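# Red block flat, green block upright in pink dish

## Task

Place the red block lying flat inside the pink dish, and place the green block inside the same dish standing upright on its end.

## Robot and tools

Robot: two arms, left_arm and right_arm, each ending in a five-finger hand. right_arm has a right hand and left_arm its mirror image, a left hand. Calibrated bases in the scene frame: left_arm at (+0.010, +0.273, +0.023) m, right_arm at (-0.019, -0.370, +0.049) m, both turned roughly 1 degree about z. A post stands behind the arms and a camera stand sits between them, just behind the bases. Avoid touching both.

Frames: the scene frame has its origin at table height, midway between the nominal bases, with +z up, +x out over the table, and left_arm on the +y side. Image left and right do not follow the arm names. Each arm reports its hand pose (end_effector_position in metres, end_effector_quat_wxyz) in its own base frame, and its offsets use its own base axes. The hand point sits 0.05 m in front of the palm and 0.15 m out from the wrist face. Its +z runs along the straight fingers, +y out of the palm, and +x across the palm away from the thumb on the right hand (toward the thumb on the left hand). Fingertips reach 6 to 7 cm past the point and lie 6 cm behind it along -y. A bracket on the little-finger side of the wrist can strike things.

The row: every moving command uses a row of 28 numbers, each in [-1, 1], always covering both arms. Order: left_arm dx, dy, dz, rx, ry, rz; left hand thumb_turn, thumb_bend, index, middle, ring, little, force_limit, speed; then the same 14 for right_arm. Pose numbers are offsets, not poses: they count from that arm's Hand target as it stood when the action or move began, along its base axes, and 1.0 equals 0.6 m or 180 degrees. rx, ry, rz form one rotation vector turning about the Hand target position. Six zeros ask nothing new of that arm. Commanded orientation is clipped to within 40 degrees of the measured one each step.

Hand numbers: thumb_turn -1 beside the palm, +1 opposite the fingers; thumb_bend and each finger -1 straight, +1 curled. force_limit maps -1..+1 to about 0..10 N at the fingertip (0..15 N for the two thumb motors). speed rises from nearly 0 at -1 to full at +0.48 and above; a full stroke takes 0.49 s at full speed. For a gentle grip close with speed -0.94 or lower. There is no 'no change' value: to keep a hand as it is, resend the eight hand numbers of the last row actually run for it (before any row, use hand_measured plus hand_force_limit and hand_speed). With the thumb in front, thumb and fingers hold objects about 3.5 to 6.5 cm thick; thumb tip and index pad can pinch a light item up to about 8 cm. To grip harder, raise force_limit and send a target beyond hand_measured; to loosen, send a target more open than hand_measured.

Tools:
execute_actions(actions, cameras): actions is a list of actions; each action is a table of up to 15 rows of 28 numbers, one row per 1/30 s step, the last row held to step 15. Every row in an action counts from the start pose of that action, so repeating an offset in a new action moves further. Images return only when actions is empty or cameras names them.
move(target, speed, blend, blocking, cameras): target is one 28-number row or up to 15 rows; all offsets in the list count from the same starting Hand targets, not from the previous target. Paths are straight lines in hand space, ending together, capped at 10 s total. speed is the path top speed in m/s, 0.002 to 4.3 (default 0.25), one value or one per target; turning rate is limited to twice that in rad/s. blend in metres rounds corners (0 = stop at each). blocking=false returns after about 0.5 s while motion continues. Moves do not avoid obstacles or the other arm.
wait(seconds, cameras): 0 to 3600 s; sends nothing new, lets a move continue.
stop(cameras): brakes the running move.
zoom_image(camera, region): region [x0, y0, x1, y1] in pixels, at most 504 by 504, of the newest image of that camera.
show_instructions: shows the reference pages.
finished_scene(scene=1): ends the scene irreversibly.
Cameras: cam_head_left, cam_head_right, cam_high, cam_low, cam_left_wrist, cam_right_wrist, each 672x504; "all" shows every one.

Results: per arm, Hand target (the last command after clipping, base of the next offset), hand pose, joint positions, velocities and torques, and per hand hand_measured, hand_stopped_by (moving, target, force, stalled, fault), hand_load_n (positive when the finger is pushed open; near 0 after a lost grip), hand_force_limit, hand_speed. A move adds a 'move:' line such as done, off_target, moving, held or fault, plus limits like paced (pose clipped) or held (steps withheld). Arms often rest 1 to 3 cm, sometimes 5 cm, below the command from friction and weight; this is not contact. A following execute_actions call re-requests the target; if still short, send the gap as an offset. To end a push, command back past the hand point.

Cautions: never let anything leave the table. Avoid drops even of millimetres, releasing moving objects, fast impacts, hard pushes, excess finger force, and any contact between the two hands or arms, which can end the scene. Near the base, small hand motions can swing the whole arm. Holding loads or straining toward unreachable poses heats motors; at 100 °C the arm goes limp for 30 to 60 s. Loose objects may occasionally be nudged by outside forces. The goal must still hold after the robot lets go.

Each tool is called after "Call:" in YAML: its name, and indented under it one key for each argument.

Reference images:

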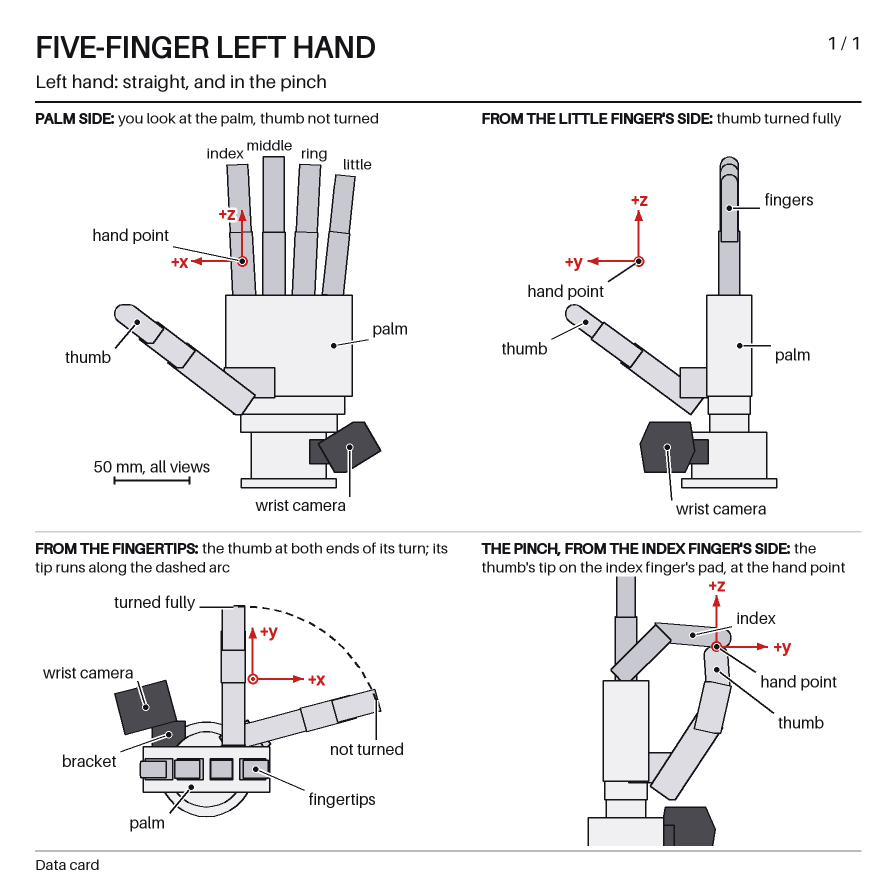

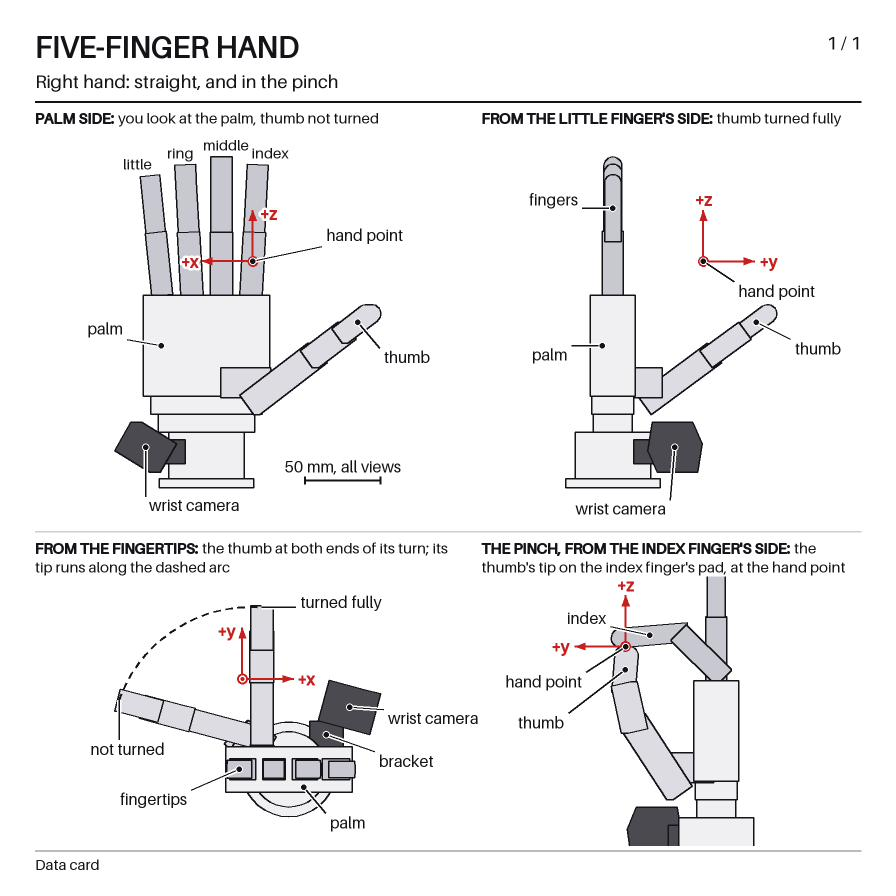

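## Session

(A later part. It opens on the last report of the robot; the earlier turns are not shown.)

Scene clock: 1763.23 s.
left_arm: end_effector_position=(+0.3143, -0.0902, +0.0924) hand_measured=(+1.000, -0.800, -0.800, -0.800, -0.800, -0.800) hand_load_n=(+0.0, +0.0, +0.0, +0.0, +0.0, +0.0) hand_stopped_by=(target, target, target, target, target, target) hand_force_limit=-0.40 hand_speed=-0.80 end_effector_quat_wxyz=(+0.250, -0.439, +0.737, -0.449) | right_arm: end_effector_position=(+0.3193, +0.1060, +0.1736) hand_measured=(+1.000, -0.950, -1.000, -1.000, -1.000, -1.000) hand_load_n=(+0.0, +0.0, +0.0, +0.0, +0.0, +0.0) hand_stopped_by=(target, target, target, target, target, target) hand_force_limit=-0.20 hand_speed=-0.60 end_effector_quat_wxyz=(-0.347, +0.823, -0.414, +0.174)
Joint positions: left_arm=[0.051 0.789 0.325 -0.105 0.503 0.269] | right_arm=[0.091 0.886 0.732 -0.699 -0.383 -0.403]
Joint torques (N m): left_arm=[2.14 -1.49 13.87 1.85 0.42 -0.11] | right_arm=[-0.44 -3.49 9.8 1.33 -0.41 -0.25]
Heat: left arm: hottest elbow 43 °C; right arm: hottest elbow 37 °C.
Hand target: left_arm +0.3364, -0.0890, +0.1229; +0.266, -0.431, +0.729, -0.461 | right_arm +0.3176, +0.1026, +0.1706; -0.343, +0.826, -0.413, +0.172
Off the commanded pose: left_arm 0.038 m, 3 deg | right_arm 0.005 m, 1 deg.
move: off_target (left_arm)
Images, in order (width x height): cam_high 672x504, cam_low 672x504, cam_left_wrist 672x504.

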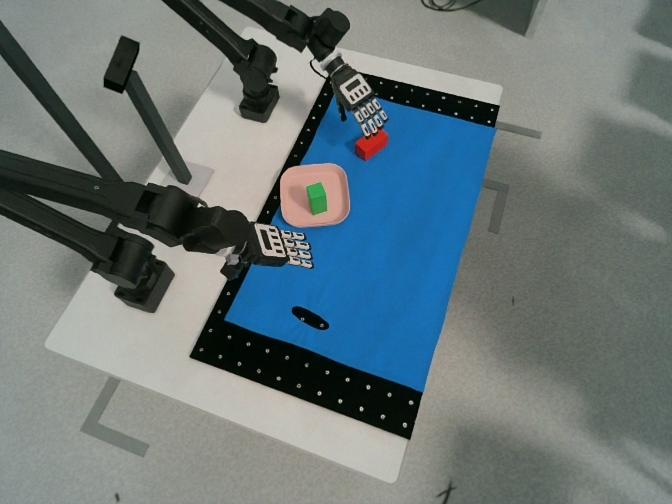

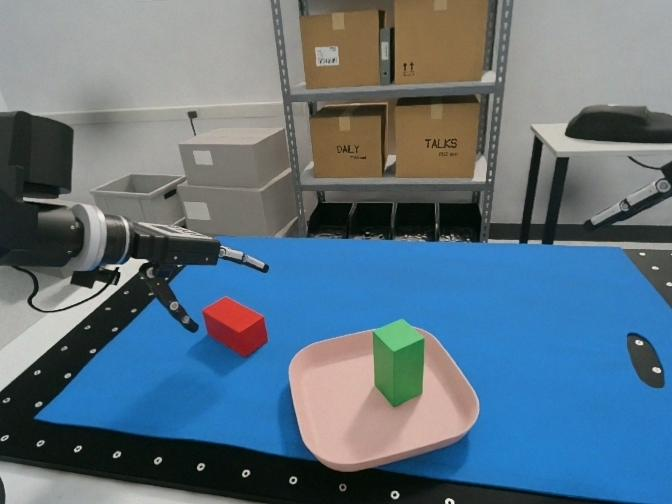

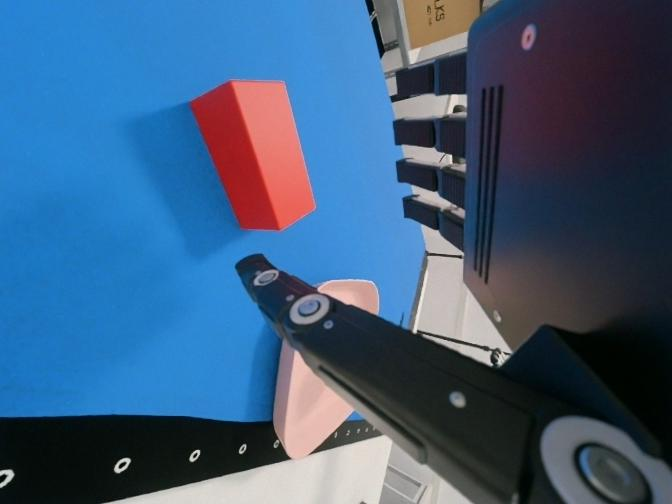

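Call:
zoom_image:
  camera: "cam_left_wrist"
  region: [170, 60, 350, 250]

Scaled by 2.653.

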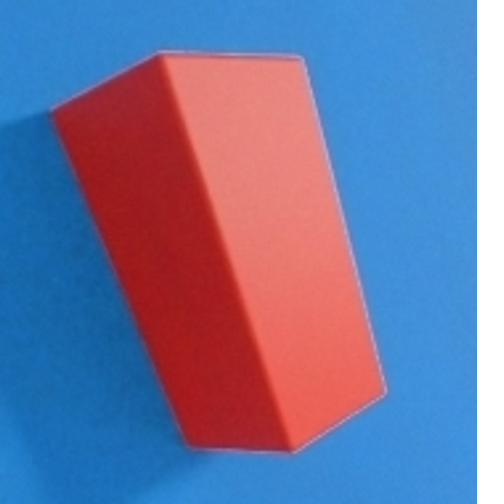

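Call:
move:
  target:
    - [0.055,-0.017,0.0285,0,0,-0.022,1,-0.85,-0.8,-0.8,-0.8,-0.8,-0.4,-0.8,0,0,0,0,0,0,1,-0.95,-1,-1,-1,-1,-0.2,-0.6]
    - [0.055,-0.017,-0.105,0,0,-0.022,1,-0.85,-0.8,-0.8,-0.8,-0.8,-0.4,-0.8,0,0,0,0,0,0,1,-0.95,-1,-1,-1,-1,-0.2,-0.6]
  speed: [0.15,0.12]
  cameras: ["cam_left_wrist","cam_low"]

Call:
zoom_image:
  camera: "cam_left_wrist"
  region: [180, 60, 440, 320]

Scene clock: 1785.47 s.
left_arm: end_effector_position=(+0.3694, -0.0967, +0.0606) hand_measured=(+1.000, -0.850, -0.800, -0.800, -0.800, -0.800) hand_load_n=(+0.0, +0.0, +0.0, +0.0, +0.0, +0.0) hand_stopped_by=(target, target, target, target, target, target) hand_force_limit=-0.40 hand_speed=-0.80 end_effector_quat_wxyz=(+0.247, -0.413, +0.742, -0.467) | right_arm: end_effector_position=(+0.3193, +0.1060, +0.1736) hand_measured=(+1.000, -0.950, -1.000, -1.000, -1.000, -1.000) hand_load_n=(+0.0, +0.0, +0.0, +0.0, +0.0, +0.0) hand_stopped_by=(target, target, target, target, target, target) hand_force_limit=-0.20 hand_speed=-0.60 end_effector_quat_wxyz=(-0.347, +0.823, -0.414, +0.174)
Joint positions: left_arm=[0.043 1.137 0.371 0.222 0.549 0.283] | right_arm=[0.091 0.886 0.732 -0.699 -0.383 -0.403]
Joint torques (N m): left_arm=[0.44 -4.54 7.04 3.26 0.31 -0.05] | right_arm=[-0.38 -3.25 9.84 1.35 -0.39 -0.28]
Heat: left arm: hottest elbow 47 °C; right arm: hottest elbow 37 °C.
Hand target: left_arm +0.3693, -0.0994, +0.0599; +0.250, -0.405, +0.743, -0.470 | right_arm +0.3176, +0.1026, +0.1706; -0.343, +0.826, -0.413, +0.172
Off the commanded pose: left_arm 0.003 m, 1 deg | right_arm 0.005 m, 1 deg.
move: done
Images, in order (width x height): cam_low 672x504, cam_left_wrist 672x504.

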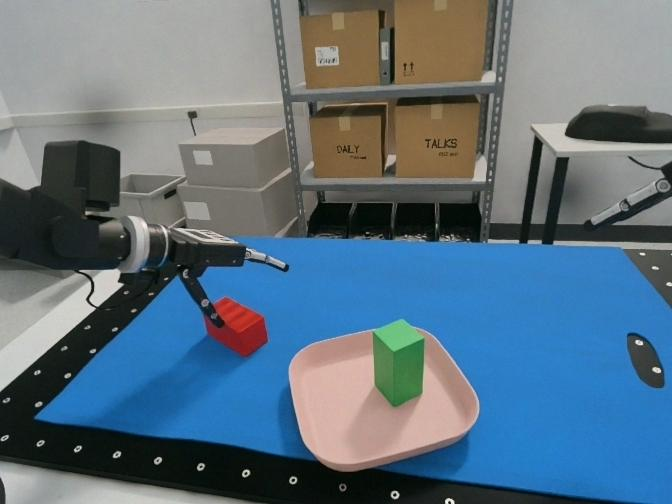

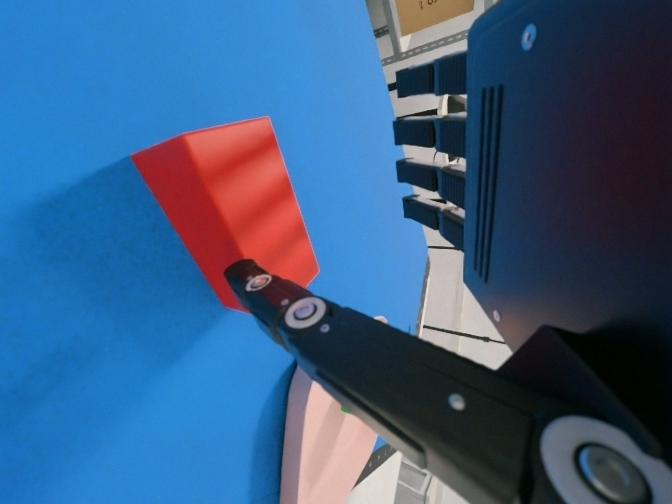

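Scaled by 1.938.

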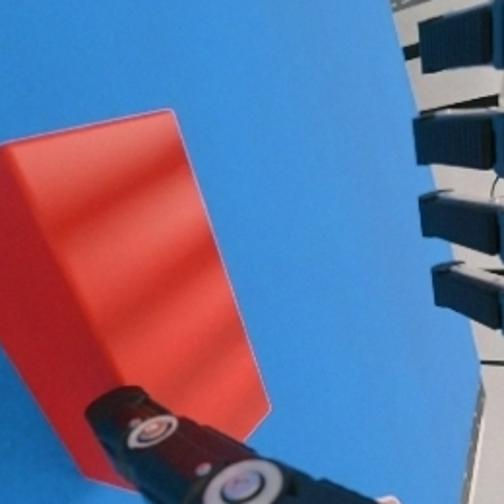

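Call:
move:
  target: [-0.0062,0.0032,-0.0632,0,0,0,1,-0.85,-0.8,-0.8,-0.8,-0.8,-0.4,-0.8,0,0,0,0,0,0,1,-0.95,-1,-1,-1,-1,-0.2,-0.6]
  speed: 0.08
  cameras: ["cam_left_wrist","cam_low"]

Call:
zoom_image:
  camera: "cam_left_wrist"
  region: [180, 120, 440, 380]

Scene clock: 1797.60 s.
left_arm: end_effector_position=(+0.3666, -0.0972, +0.0234) hand_measured=(+1.000, -0.850, -0.800, -0.800, -0.800, -0.800) hand_load_n=(+0.0, +0.0, +0.0, +0.0, +0.0, +0.0) hand_stopped_by=(target, target, target, target, target, target) hand_force_limit=-0.40 hand_speed=-0.80 end_effector_quat_wxyz=(+0.247, -0.411, +0.742, -0.468) | right_arm: end_effector_position=(+0.3193, +0.1060, +0.1736) hand_measured=(+1.000, -0.950, -1.000, -1.000, -1.000, -1.000) hand_load_n=(+0.0, +0.0, +0.0, +0.0, +0.0, +0.0) hand_stopped_by=(target, target, target, target, target, target) hand_force_limit=-0.20 hand_speed=-0.60 end_effector_quat_wxyz=(-0.347, +0.823, -0.414, +0.174)
Joint positions: left_arm=[0.043 1.275 0.319 0.413 0.552 0.285] | right_arm=[0.091 0.886 0.732 -0.699 -0.383 -0.403]
Joint torques (N m): left_arm=[1.44 -5.19 5.5 3.18 0.48 -0.03] | right_arm=[-0.26 -3.31 9.83 1.31 -0.41 -0.28]
Heat: left arm: hottest elbow 47 °C; right arm: hottest elbow 37 °C.
Hand target: left_arm +0.3656, -0.0974, +0.0221; +0.250, -0.405, +0.743, -0.470 | right_arm +0.3176, +0.1026, +0.1706; -0.343, +0.826, -0.413, +0.172
Off the commanded pose: left_arm 0.002 m, 1 deg | right_arm 0.005 m, 1 deg.
move: done
Images, in order (width x height): cam_low 672x504, cam_left_wrist 672x504.

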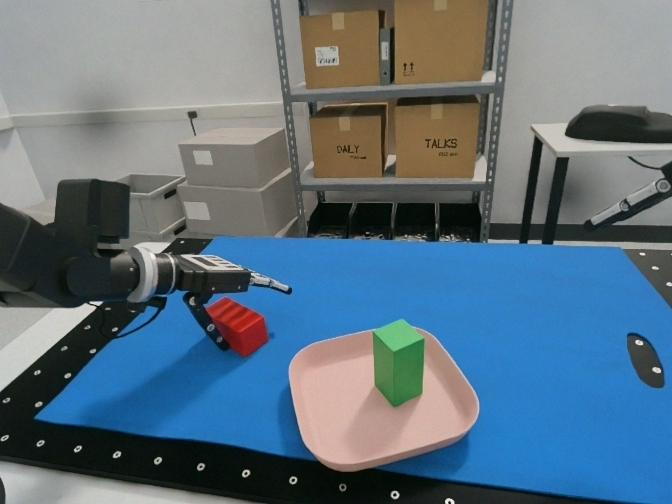

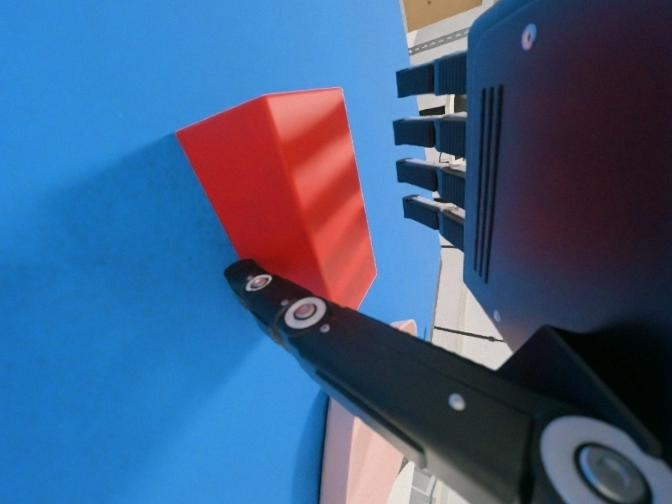

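Scaled by 1.938.

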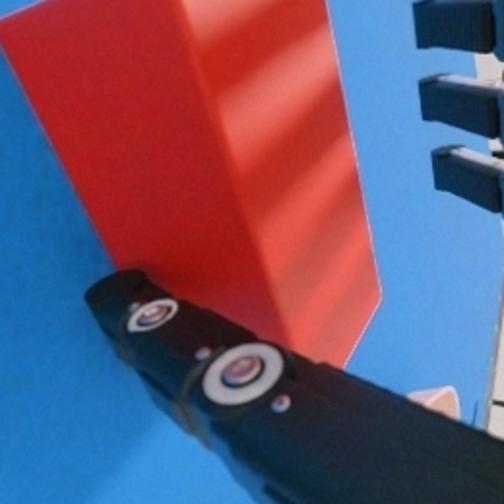

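Call:
execute_actions:
  actions:
    - [[0,0,0,0,0,0,1,-0.58,-0.35,-0.35,-0.4,-0.4,-0.4,-0.88,0,0,0,0,0,0,1,-0.95,-1,-1,-1,-1,-0.2,-0.6]]

Call:
wait:
  seconds: 1.5
  cameras: ["cam_left_wrist"]

Scene clock: 1820.40 s.
left_arm: end_effector_position=(+0.3666, -0.0973, +0.0234) hand_measured=(+1.000, -0.580, -0.350, -0.350, -0.400, -0.400) hand_load_n=(+0.0, +0.5, +0.0, +0.0, +0.0, +0.0) hand_stopped_by=(target, target, target, target, target, target) hand_force_limit=-0.40 hand_speed=-0.88 end_effector_quat_wxyz=(+0.247, -0.411, +0.742, -0.468) | right_arm: end_effector_position=(+0.3193, +0.1060, +0.1736) hand_measured=(+1.000, -0.950, -1.000, -1.000, -1.000, -1.000) hand_load_n=(+0.0, +0.0, +0.0, +0.0, +0.0, +0.0) hand_stopped_by=(target, target, target, target, target, target) hand_force_limit=-0.20 hand_speed=-0.60 end_effector_quat_wxyz=(-0.347, +0.823, -0.414, +0.174)
Joint positions: left_arm=[0.043 1.275 0.319 0.413 0.552 0.285] | right_arm=[0.091 0.886 0.732 -0.699 -0.383 -0.403]
Joint torques (N m): left_arm=[1.08 -5.48 5.41 3.14 0.49 -0.03] | right_arm=[-0.38 -3.25 9.84 1.32 -0.41 -0.26]
Heat: left arm: hottest elbow 45 °C; right arm: hottest elbow 37 °C.
Hand target: left_arm +0.3656, -0.0974, +0.0221; +0.250, -0.405, +0.743, -0.470 | right_arm +0.3176, +0.1026, +0.1706; -0.343, +0.826, -0.413, +0.172
Off the commanded pose: left_arm 0.002 m, 1 deg | right_arm 0.005 m, 1 deg.

Scene clock: 1821.90 s.
left_arm: end_effector_position=(+0.3666, -0.0973, +0.0234) hand_measured=(+1.000, -0.580, -0.350, -0.350, -0.400, -0.400) hand_load_n=(+0.0, +0.5, +0.0, +0.0, +0.0, +0.0) hand_stopped_by=(target, target, target, target, target, target) hand_force_limit=-0.40 hand_speed=-0.88 end_effector_quat_wxyz=(+0.247, -0.411, +0.742, -0.468) | right_arm: end_effector_position=(+0.3193, +0.1060, +0.1736) hand_measured=(+1.000, -0.950, -1.000, -1.000, -1.000, -1.000) hand_load_n=(+0.0, +0.0, +0.0, +0.0, +0.0, +0.0) hand_stopped_by=(target, target, target, target, target, target) hand_force_limit=-0.20 hand_speed=-0.60 end_effector_quat_wxyz=(-0.347, +0.823, -0.414, +0.174)
Joint positions: left_arm=[0.043 1.275 0.319 0.413 0.552 0.285] | right_arm=[0.091 0.886 0.732 -0.699 -0.383 -0.403]
Joint torques (N m): left_arm=[1.79 -5.07 5.53 3.14 0.47 -0.02] | right_arm=[-0.44 -3.19 9.83 1.42 -0.39 -0.25]
Heat: left arm: hottest elbow 45 °C; right arm: hottest elbow 37 °C.
Hand target: left_arm +0.3656, -0.0974, +0.0221; +0.250, -0.405, +0.743, -0.470 | right_arm +0.3176, +0.1026, +0.1706; -0.343, +0.826, -0.413, +0.172
Off the commanded pose: left_arm 0.002 m, 1 deg | right_arm 0.005 m, 1 deg.
wait: 1.50 s; at rest by 0.17 s

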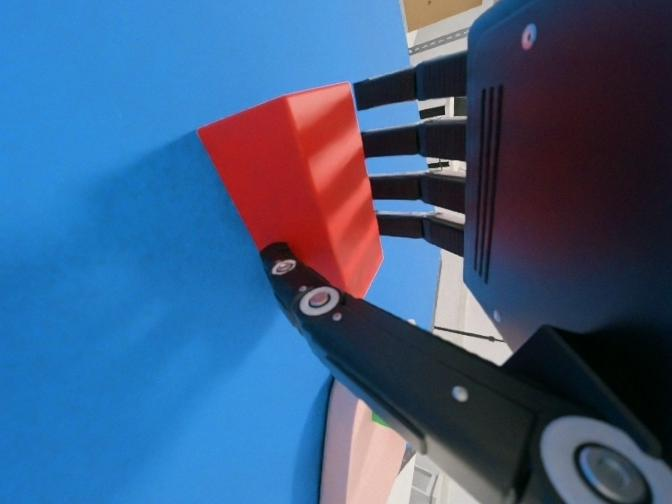

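Call:
execute_actions:
  actions:
    - [[0,0,0,0,0,0,1,-0.2,0.0,0.0,-0.25,-0.25,-0.4,-0.93,0,0,0,0,0,0,1,-0.95,-1,-1,-1,-1,-0.2,-0.6]]

Call:
wait:
  seconds: 5
  cameras: ["cam_left_wrist"]

Scene clock: 1828.40 s.
left_arm: end_effector_position=(+0.3667, -0.0972, +0.0236) hand_measured=(+1.000, -0.490, -0.168, -0.162, -0.250, -0.250) hand_load_n=(-1.5, +7.0, +2.5, +4.0, +0.0, +0.0) hand_stopped_by=(target, force, force, force, target, target) hand_force_limit=-0.40 hand_speed=-0.93 end_effector_quat_wxyz=(+0.247, -0.411, +0.742, -0.468) | right_arm: end_effector_position=(+0.3193, +0.1060, +0.1736) hand_measured=(+1.000, -0.950, -1.000, -1.000, -1.000, -1.000) hand_load_n=(+0.0, +0.0, +0.0, +0.0, +0.0, +0.0) hand_stopped_by=(target, target, target, target, target, target) hand_force_limit=-0.20 hand_speed=-0.60 end_effector_quat_wxyz=(-0.347, +0.823, -0.414, +0.174)
Joint positions: left_arm=[0.043 1.275 0.319 0.414 0.552 0.286] | right_arm=[0.091 0.886 0.732 -0.699 -0.383 -0.403]
Joint torques (N m): left_arm=[1.67 -4.54 5.56 3.17 0.48 -0.03] | right_arm=[-0.09 -3.6 9.76 1.42 -0.41 -0.25]
Heat: left arm: hottest elbow 44 °C; right arm: hottest elbow 37 °C.
Hand target: left_arm +0.3656, -0.0974, +0.0221; +0.250, -0.405, +0.743, -0.470 | right_arm +0.3176, +0.1026, +0.1706; -0.343, +0.826, -0.413, +0.172
Off the commanded pose: left_arm 0.002 m, 1 deg | right_arm 0.005 m, 1 deg.

Scene clock: 1833.40 s.
left_arm: end_effector_position=(+0.3667, -0.0972, +0.0236) hand_measured=(+1.000, -0.490, -0.168, -0.162, -0.250, -0.250) hand_load_n=(-1.0, +6.5, +2.5, +4.0, +0.0, +0.0) hand_stopped_by=(target, force, force, force, target, target) hand_force_limit=-0.40 hand_speed=-0.93 end_effector_quat_wxyz=(+0.247, -0.411, +0.742, -0.468) | right_arm: end_effector_position=(+0.3193, +0.1060, +0.1736) hand_measured=(+1.000, -0.950, -1.000, -1.000, -1.000, -1.000) hand_load_n=(+0.0, +0.0, +0.0, +0.0, +0.0, +0.0) hand_stopped_by=(target, target, target, target, target, target) hand_force_limit=-0.20 hand_speed=-0.60 end_effector_quat_wxyz=(-0.347, +0.823, -0.414, +0.174)
Joint positions: left_arm=[0.043 1.275 0.319 0.414 0.552 0.286] | right_arm=[0.091 0.886 0.732 -0.699 -0.383 -0.403]
Joint torques (N m): left_arm=[1.67 -4.89 5.57 3.14 0.46 -0.03] | right_arm=[-0.62 -3.14 9.81 1.33 -0.4 -0.25]
Heat: left arm: hottest elbow 44 °C; right arm: hottest elbow 37 °C.
Hand target: left_arm +0.3656, -0.0974, +0.0221; +0.250, -0.405, +0.743, -0.470 | right_arm +0.3176, +0.1026, +0.1706; -0.343, +0.826, -0.413, +0.172
Off the commanded pose: left_arm 0.002 m, 1 deg | right_arm 0.005 m, 1 deg.
wait: 5.00 s; at rest by 0.17 s

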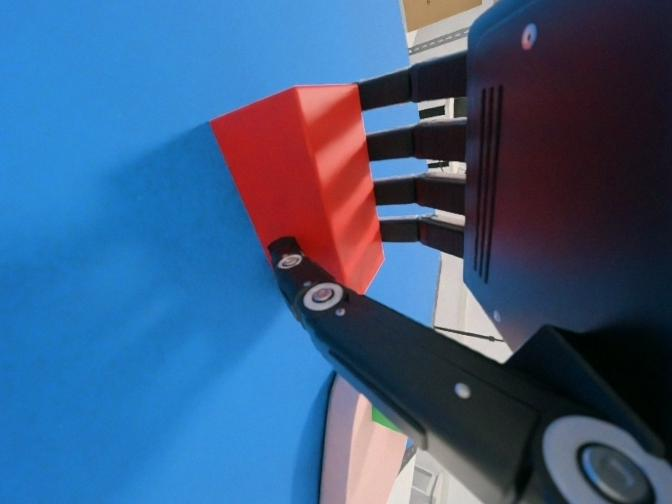

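Call:
move:
  target: [0,0,0.2,0,0,0,1,-0.2,0.0,0.0,-0.25,-0.25,-0.4,-0.93,0,0,0,0,0,0,1,-0.95,-1,-1,-1,-1,-0.2,-0.6]
  speed: 0.12
  cameras: ["cam_left_wrist","cam_low"]

Scene clock: 1847.90 s.
left_arm: end_effector_position=(+0.3424, -0.0983, +0.1076) hand_measured=(+1.000, -0.490, -0.168, -0.162, -0.250, -0.250) hand_load_n=(-1.0, +7.0, +2.5, +4.0, +0.0, +0.0) hand_stopped_by=(target, force, force, force, target, target) hand_force_limit=-0.40 hand_speed=-0.93 end_effector_quat_wxyz=(+0.224, -0.425, +0.749, -0.457) | right_arm: end_effector_position=(+0.3193, +0.1060, +0.1736) hand_measured=(+1.000, -0.950, -1.000, -1.000, -1.000, -1.000) hand_load_n=(+0.0, +0.0, +0.0, +0.0, +0.0, +0.0) hand_stopped_by=(target, target, target, target, target, target) hand_force_limit=-0.20 hand_speed=-0.60 end_effector_quat_wxyz=(-0.347, +0.823, -0.414, +0.174)
Joint positions: left_arm=[0.043 0.919 0.433 -0.118 0.552 0.286] | right_arm=[0.091 0.886 0.732 -0.699 -0.383 -0.403]
Joint torques (N m): left_arm=[1.61 -3.96 13.85 1.99 0.52 -0.06] | right_arm=[-0.5 -3.31 9.85 1.43 -0.38 -0.24]
Heat: left arm: hottest elbow 44 °C; right arm: hottest elbow 37 °C.
Hand target: left_arm +0.3656, -0.0974, +0.1420; +0.250, -0.405, +0.743, -0.470 | right_arm +0.3176, +0.1026, +0.1706; -0.343, +0.826, -0.413, +0.172
Off the commanded pose: left_arm 0.042 m, 4 deg | right_arm 0.005 m, 1 deg.
move: off_target (left_arm)
Images, in order (width x height): cam_low 672x504, cam_left_wrist 672x504.

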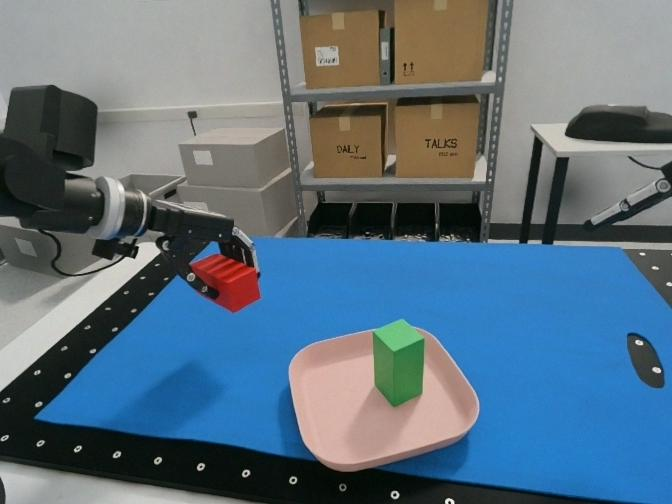

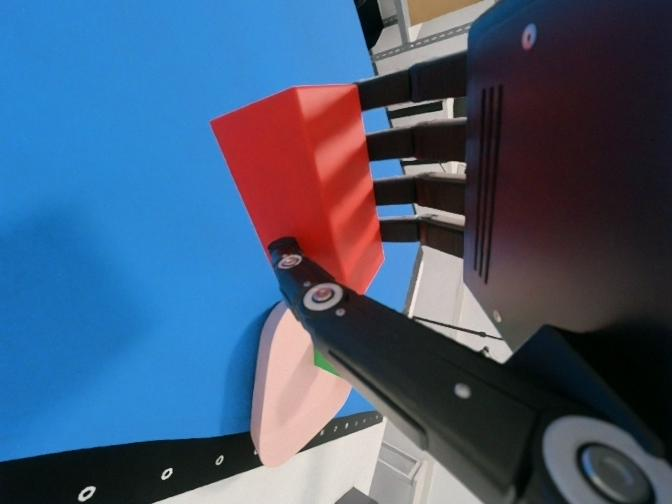

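Call:
move:
  target: [-0.2177,-0.2793,0.03,0,0,-0.111,1,-0.2,0.0,0.0,-0.25,-0.25,-0.4,-0.93,0,0,0,0,0,0,1,-0.95,-1,-1,-1,-1,-0.2,-0.6]
  speed: 0.18
  cameras: ["all"]

Scene clock: 1861.13 s.
left_arm: end_effector_position=(+0.2315, -0.2613, +0.1488) hand_measured=(+1.000, -0.490, -0.168, -0.162, -0.250, -0.250) hand_load_n=(-0.5, +7.0, +2.5, +4.0, +0.0, +0.0) hand_stopped_by=(target, force, force, force, target, target) hand_force_limit=-0.40 hand_speed=-0.93 end_effector_quat_wxyz=(+0.161, -0.270, +0.808, -0.498) | right_arm: end_effector_position=(+0.3193, +0.1060, +0.1736) hand_measured=(+1.000, -0.950, -1.000, -1.000, -1.000, -1.000) hand_load_n=(+0.0, +0.0, +0.0, +0.0, -0.5, +0.0) hand_stopped_by=(target, target, target, target, target, target) hand_force_limit=-0.20 hand_speed=-0.60 end_effector_quat_wxyz=(-0.347, +0.823, -0.414, +0.174)
Joint positions: left_arm=[-0.631 0.707 0.433 -0.215 0.271 0.131] | right_arm=[0.091 0.886 0.732 -0.699 -0.383 -0.403]
Joint torques (N m): left_arm=[1.67 -1.96 10.92 2.44 0.04 -0.23] | right_arm=[-0.44 -3.37 9.87 1.35 -0.38 -0.25]
Motor temperatures (°C): left_arm=[27 27 50 24 28 25] | right_arm=[25 26 37 24 26 26]
Heat: left arm: hottest elbow 50 °C; right arm: hottest elbow 37 °C.
Hand target: left_arm +0.2349, -0.2650, +0.1600; +0.165, -0.270, +0.802, -0.506 | right_arm +0.3176, +0.1026, +0.1706; -0.343, +0.826, -0.413, +0.172
Off the commanded pose: left_arm 0.012 m, 1 deg | right_arm 0.005 m, 1 deg.
move: off_target (left_arm)

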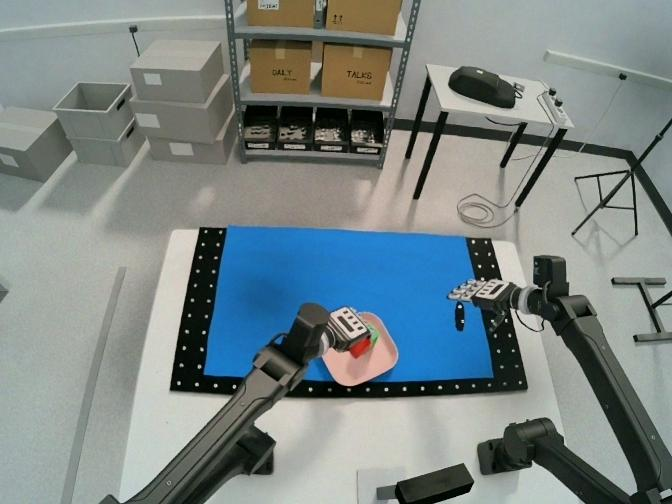

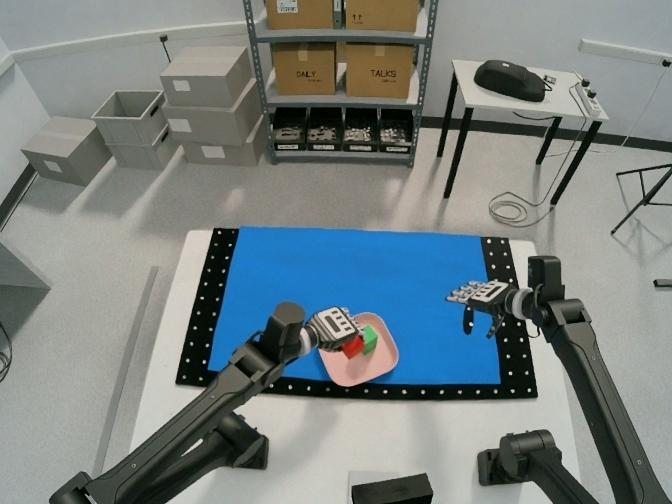

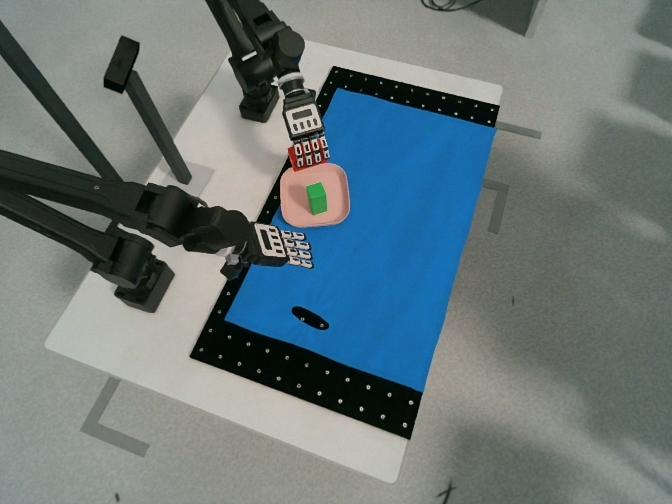

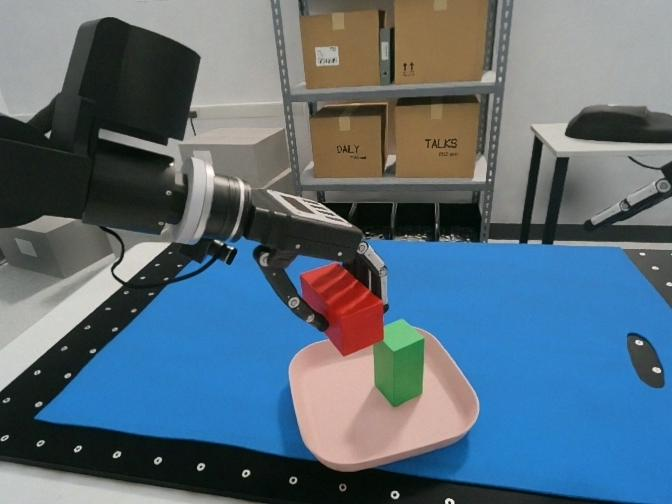

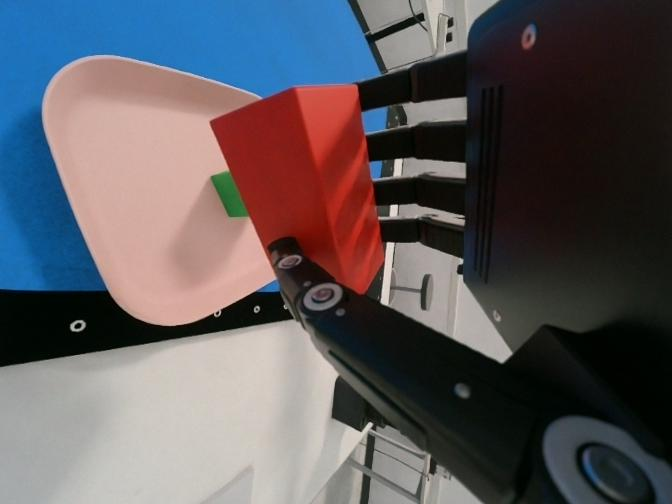

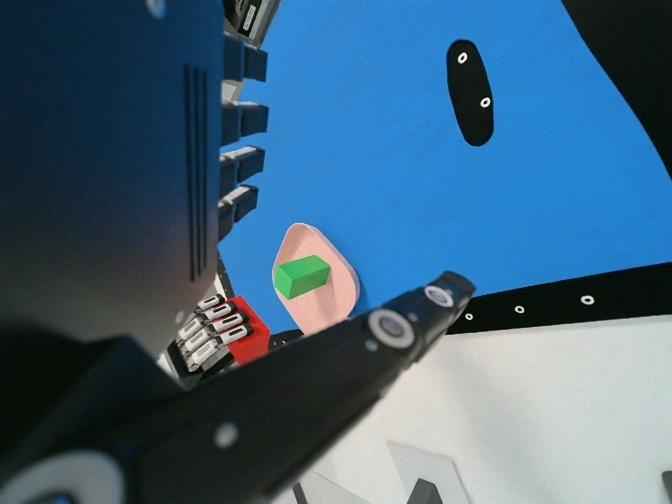

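Call:
zoom_image:
  camera: "cam_left_wrist"
  region: [20, 40, 300, 340]

Scaled by 1.680.

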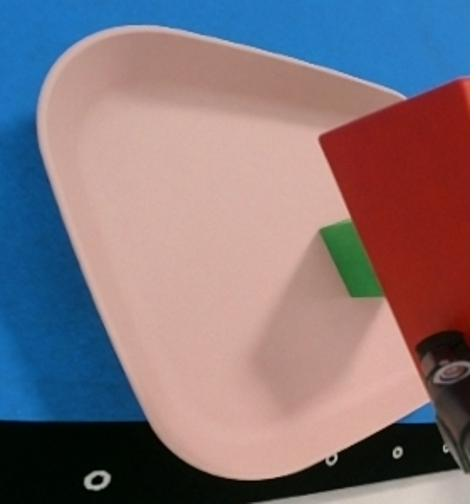

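Call:
zoom_image:
  camera: "cam_high"
  region: [250, 130, 380, 250]

Call:
zoom_image:
  camera: "cam_low"
  region: [260, 250, 500, 490]

Scaled by 3.877.

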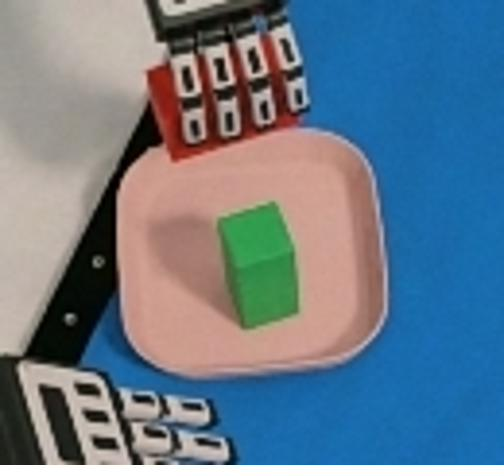

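Scaled by 2.100.

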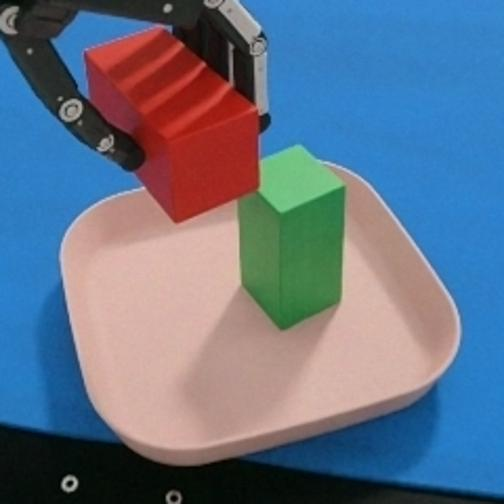

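Call:
move:
  target: [-0.0225,-0.0227,-0.0817,0,0,0,1,-0.2,0.0,0.0,-0.2,-0.2,-0.4,-0.93,0,0,0,0,0,0,1,-0.95,-1,-1,-1,-1,-0.2,-0.6]
  speed: 0.1
  cameras: ["cam_left_wrist","cam_low","cam_high"]

Call:
zoom_image:
  camera: "cam_left_wrist"
  region: [0, 60, 280, 380]

Call:
zoom_image:
  camera: "cam_high"
  region: [250, 120, 380, 250]

Call:
zoom_image:
  camera: "cam_low"
  region: [260, 250, 500, 490]

Scene clock: 1948.07 s.
left_arm: end_effector_position=(+0.2199, -0.2745, +0.1072) hand_measured=(+1.000, -0.490, -0.168, -0.162, -0.200, -0.200) hand_load_n=(-0.5, +7.0, +2.5, +4.0, +0.0, +0.0) hand_stopped_by=(target, force, force, force, target, target) hand_force_limit=-0.40 hand_speed=-0.93 end_effector_quat_wxyz=(+0.162, -0.271, +0.808, -0.498) | right_arm: end_effector_position=(+0.3193, +0.1060, +0.1736) hand_measured=(+1.000, -0.950, -1.000, -1.000, -1.000, -1.000) hand_load_n=(+0.0, +0.0, -0.5, +0.0, +0.0, +0.0) hand_stopped_by=(target, target, target, target, target, target) hand_force_limit=-0.20 hand_speed=-0.60 end_effector_quat_wxyz=(-0.347, +0.823, -0.414, +0.174)
Joint positions: left_arm=[-0.718 0.771 0.337 -0.044 0.19 0.09] | right_arm=[0.091 0.886 0.732 -0.699 -0.383 -0.403]
Joint torques (N m): left_arm=[0.62 -1.2 9.07 3.52 -0.03 -0.15] | right_arm=[-0.38 -3.19 9.81 1.39 -0.42 -0.26]
Heat: left arm: hottest elbow 53 °C; right arm: hottest elbow 37 °C.
Hand target: left_arm +0.2215, -0.2787, +0.1111; +0.165, -0.270, +0.802, -0.506 | right_arm +0.3176, +0.1026, +0.1706; -0.343, +0.826, -0.413, +0.172
Off the commanded pose: left_arm 0.006 m, 1 deg | right_arm 0.005 m, 1 deg.
move: done
Images, in order (width x height): cam_high 672x504, cam_low 672x504, cam_left_wrist 672x504.

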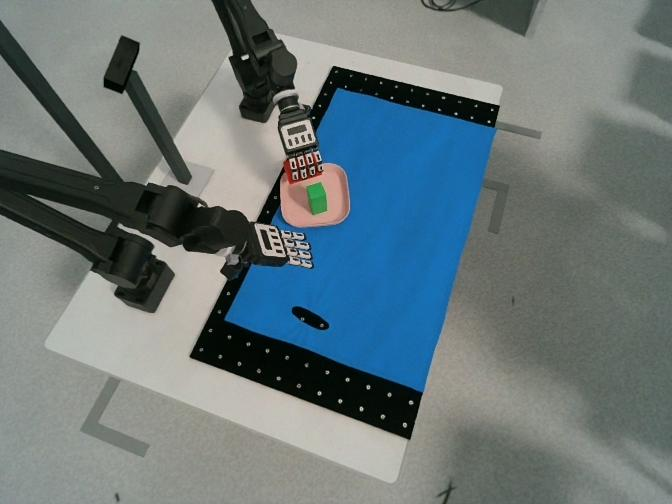

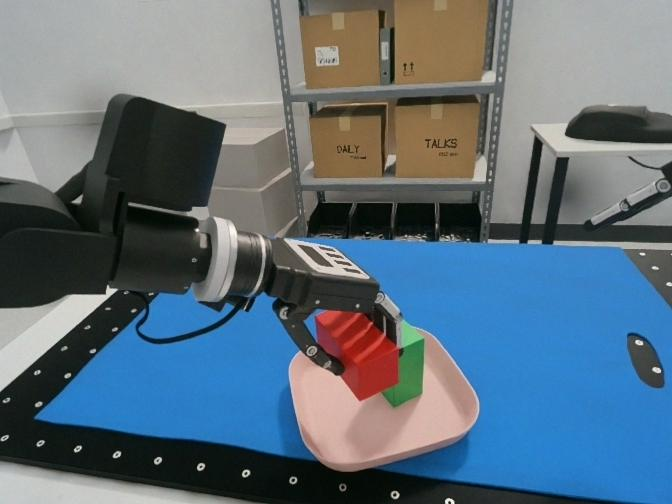

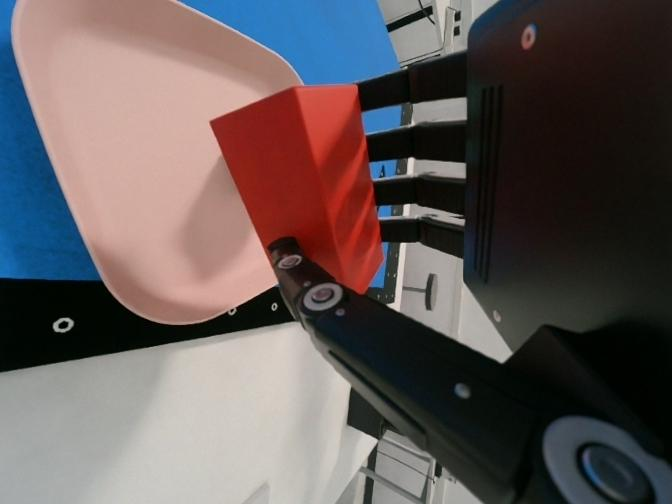

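Scaled by 1.575.

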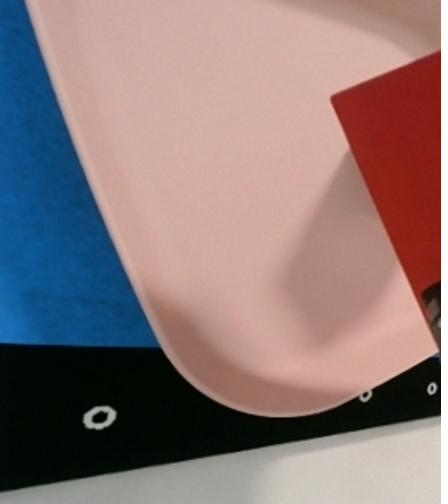

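Scaled by 3.877.

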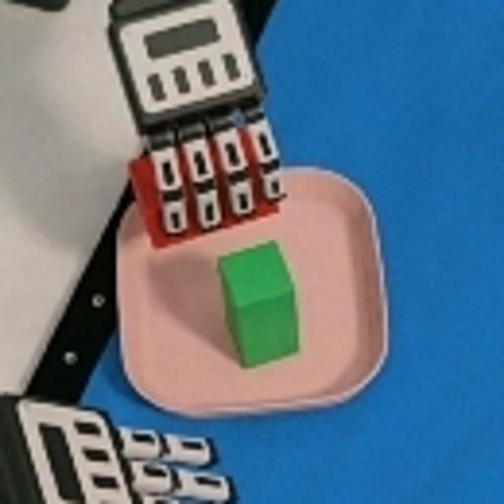

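Scaled by 2.100.

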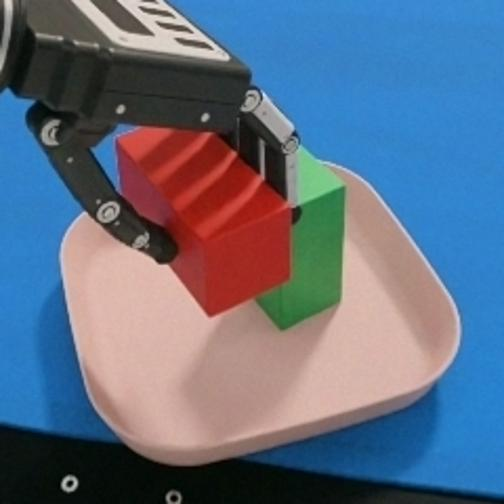

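Call:
move:
  target: [-0.0013,0.0237,0,0,0,0,1,-0.2,0.0,0.0,-0.2,-0.2,-0.4,-0.93,0,0,0,0,0,0,1,-0.95,-1,-1,-1,-1,-0.2,-0.6]
  speed: 0.1
  cameras: ["cam_left_wrist","cam_low","cam_high"]

Call:
zoom_image:
  camera: "cam_low"
  region: [260, 250, 500, 490]

Call:
zoom_image:
  camera: "cam_high"
  region: [250, 120, 380, 250]

Scene clock: 1994.13 s.
left_arm: end_effector_position=(+0.2211, -0.2667, +0.1107) hand_measured=(+1.000, -0.490, -0.168, -0.162, -0.200, -0.200) hand_load_n=(-1.0, +7.0, +2.5, +4.0, +0.0, -0.5) hand_stopped_by=(target, force, force, force, target, target) hand_force_limit=-0.40 hand_speed=-0.93 end_effector_quat_wxyz=(+0.163, -0.273, +0.802, -0.506) | right_arm: end_effector_position=(+0.3193, +0.1060, +0.1736) hand_measured=(+1.000, -0.950, -1.000, -1.000, -1.000, -1.000) hand_load_n=(+0.5, +0.0, +0.0, +0.0, +0.0, +0.0) hand_stopped_by=(target, target, target, target, target, target) hand_force_limit=-0.20 hand_speed=-0.60 end_effector_quat_wxyz=(-0.347, +0.823, -0.414, +0.174)
Joint positions: left_arm=[-0.68 0.738 0.325 -0.05 0.226 0.095] | right_arm=[0.091 0.886 0.732 -0.699 -0.383 -0.403]
Joint torques (N m): left_arm=[2.26 -2.26 8.83 2.1 0.32 -0.01] | right_arm=[-0.5 -3.31 9.83 1.37 -0.4 -0.26]
Heat: left arm: hottest elbow 50 °C; right arm: hottest elbow 37 °C.
Hand target: left_arm +0.2209, -0.2644, +0.1111; +0.165, -0.270, +0.802, -0.506 | right_arm +0.3176, +0.1026, +0.1706; -0.343, +0.826, -0.413, +0.172
Off the commanded pose: left_arm 0.002 m, 0 deg | right_arm 0.005 m, 1 deg.
move: done
Images, in order (width x height): cam_high 672x504, cam_low 672x504, cam_left_wrist 672x504.

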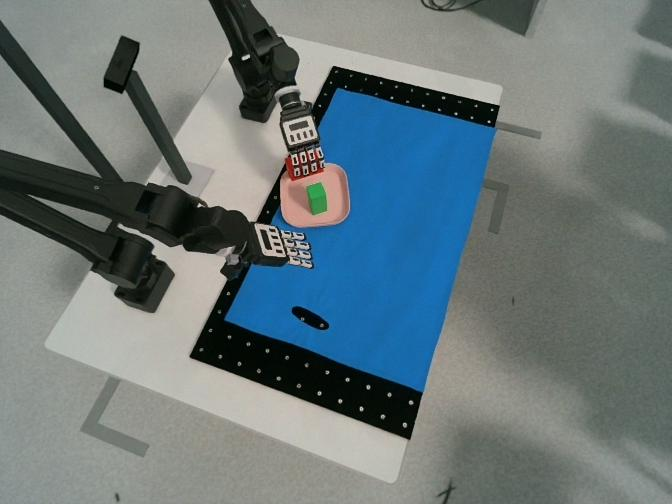

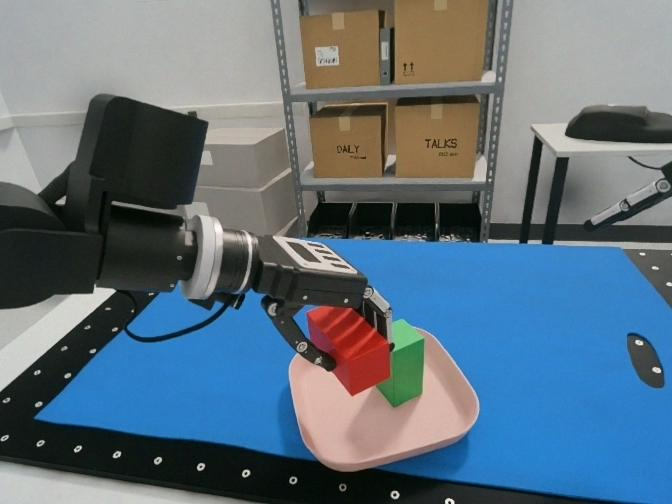

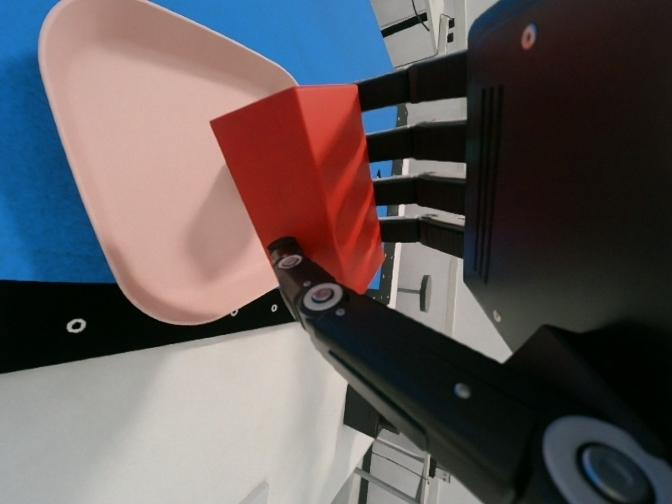

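Scaled by 2.100.

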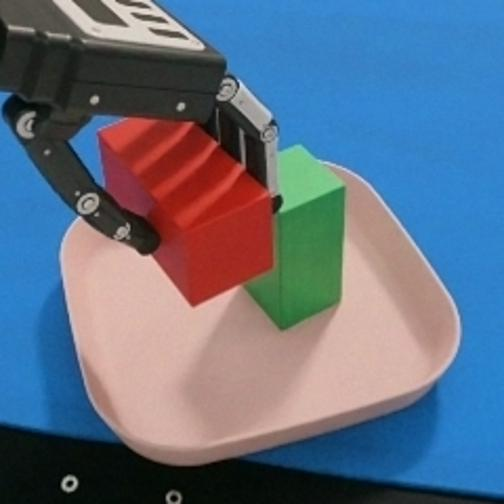

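Scaled by 3.877.

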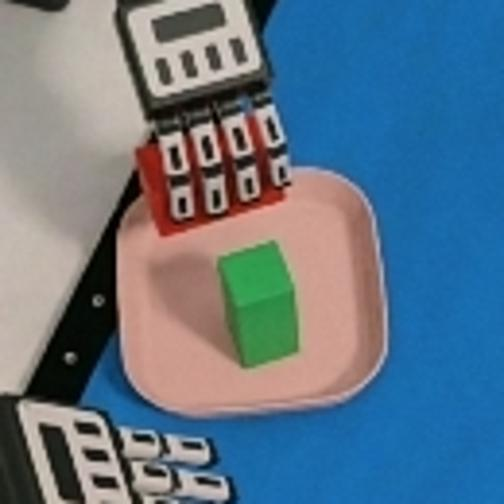

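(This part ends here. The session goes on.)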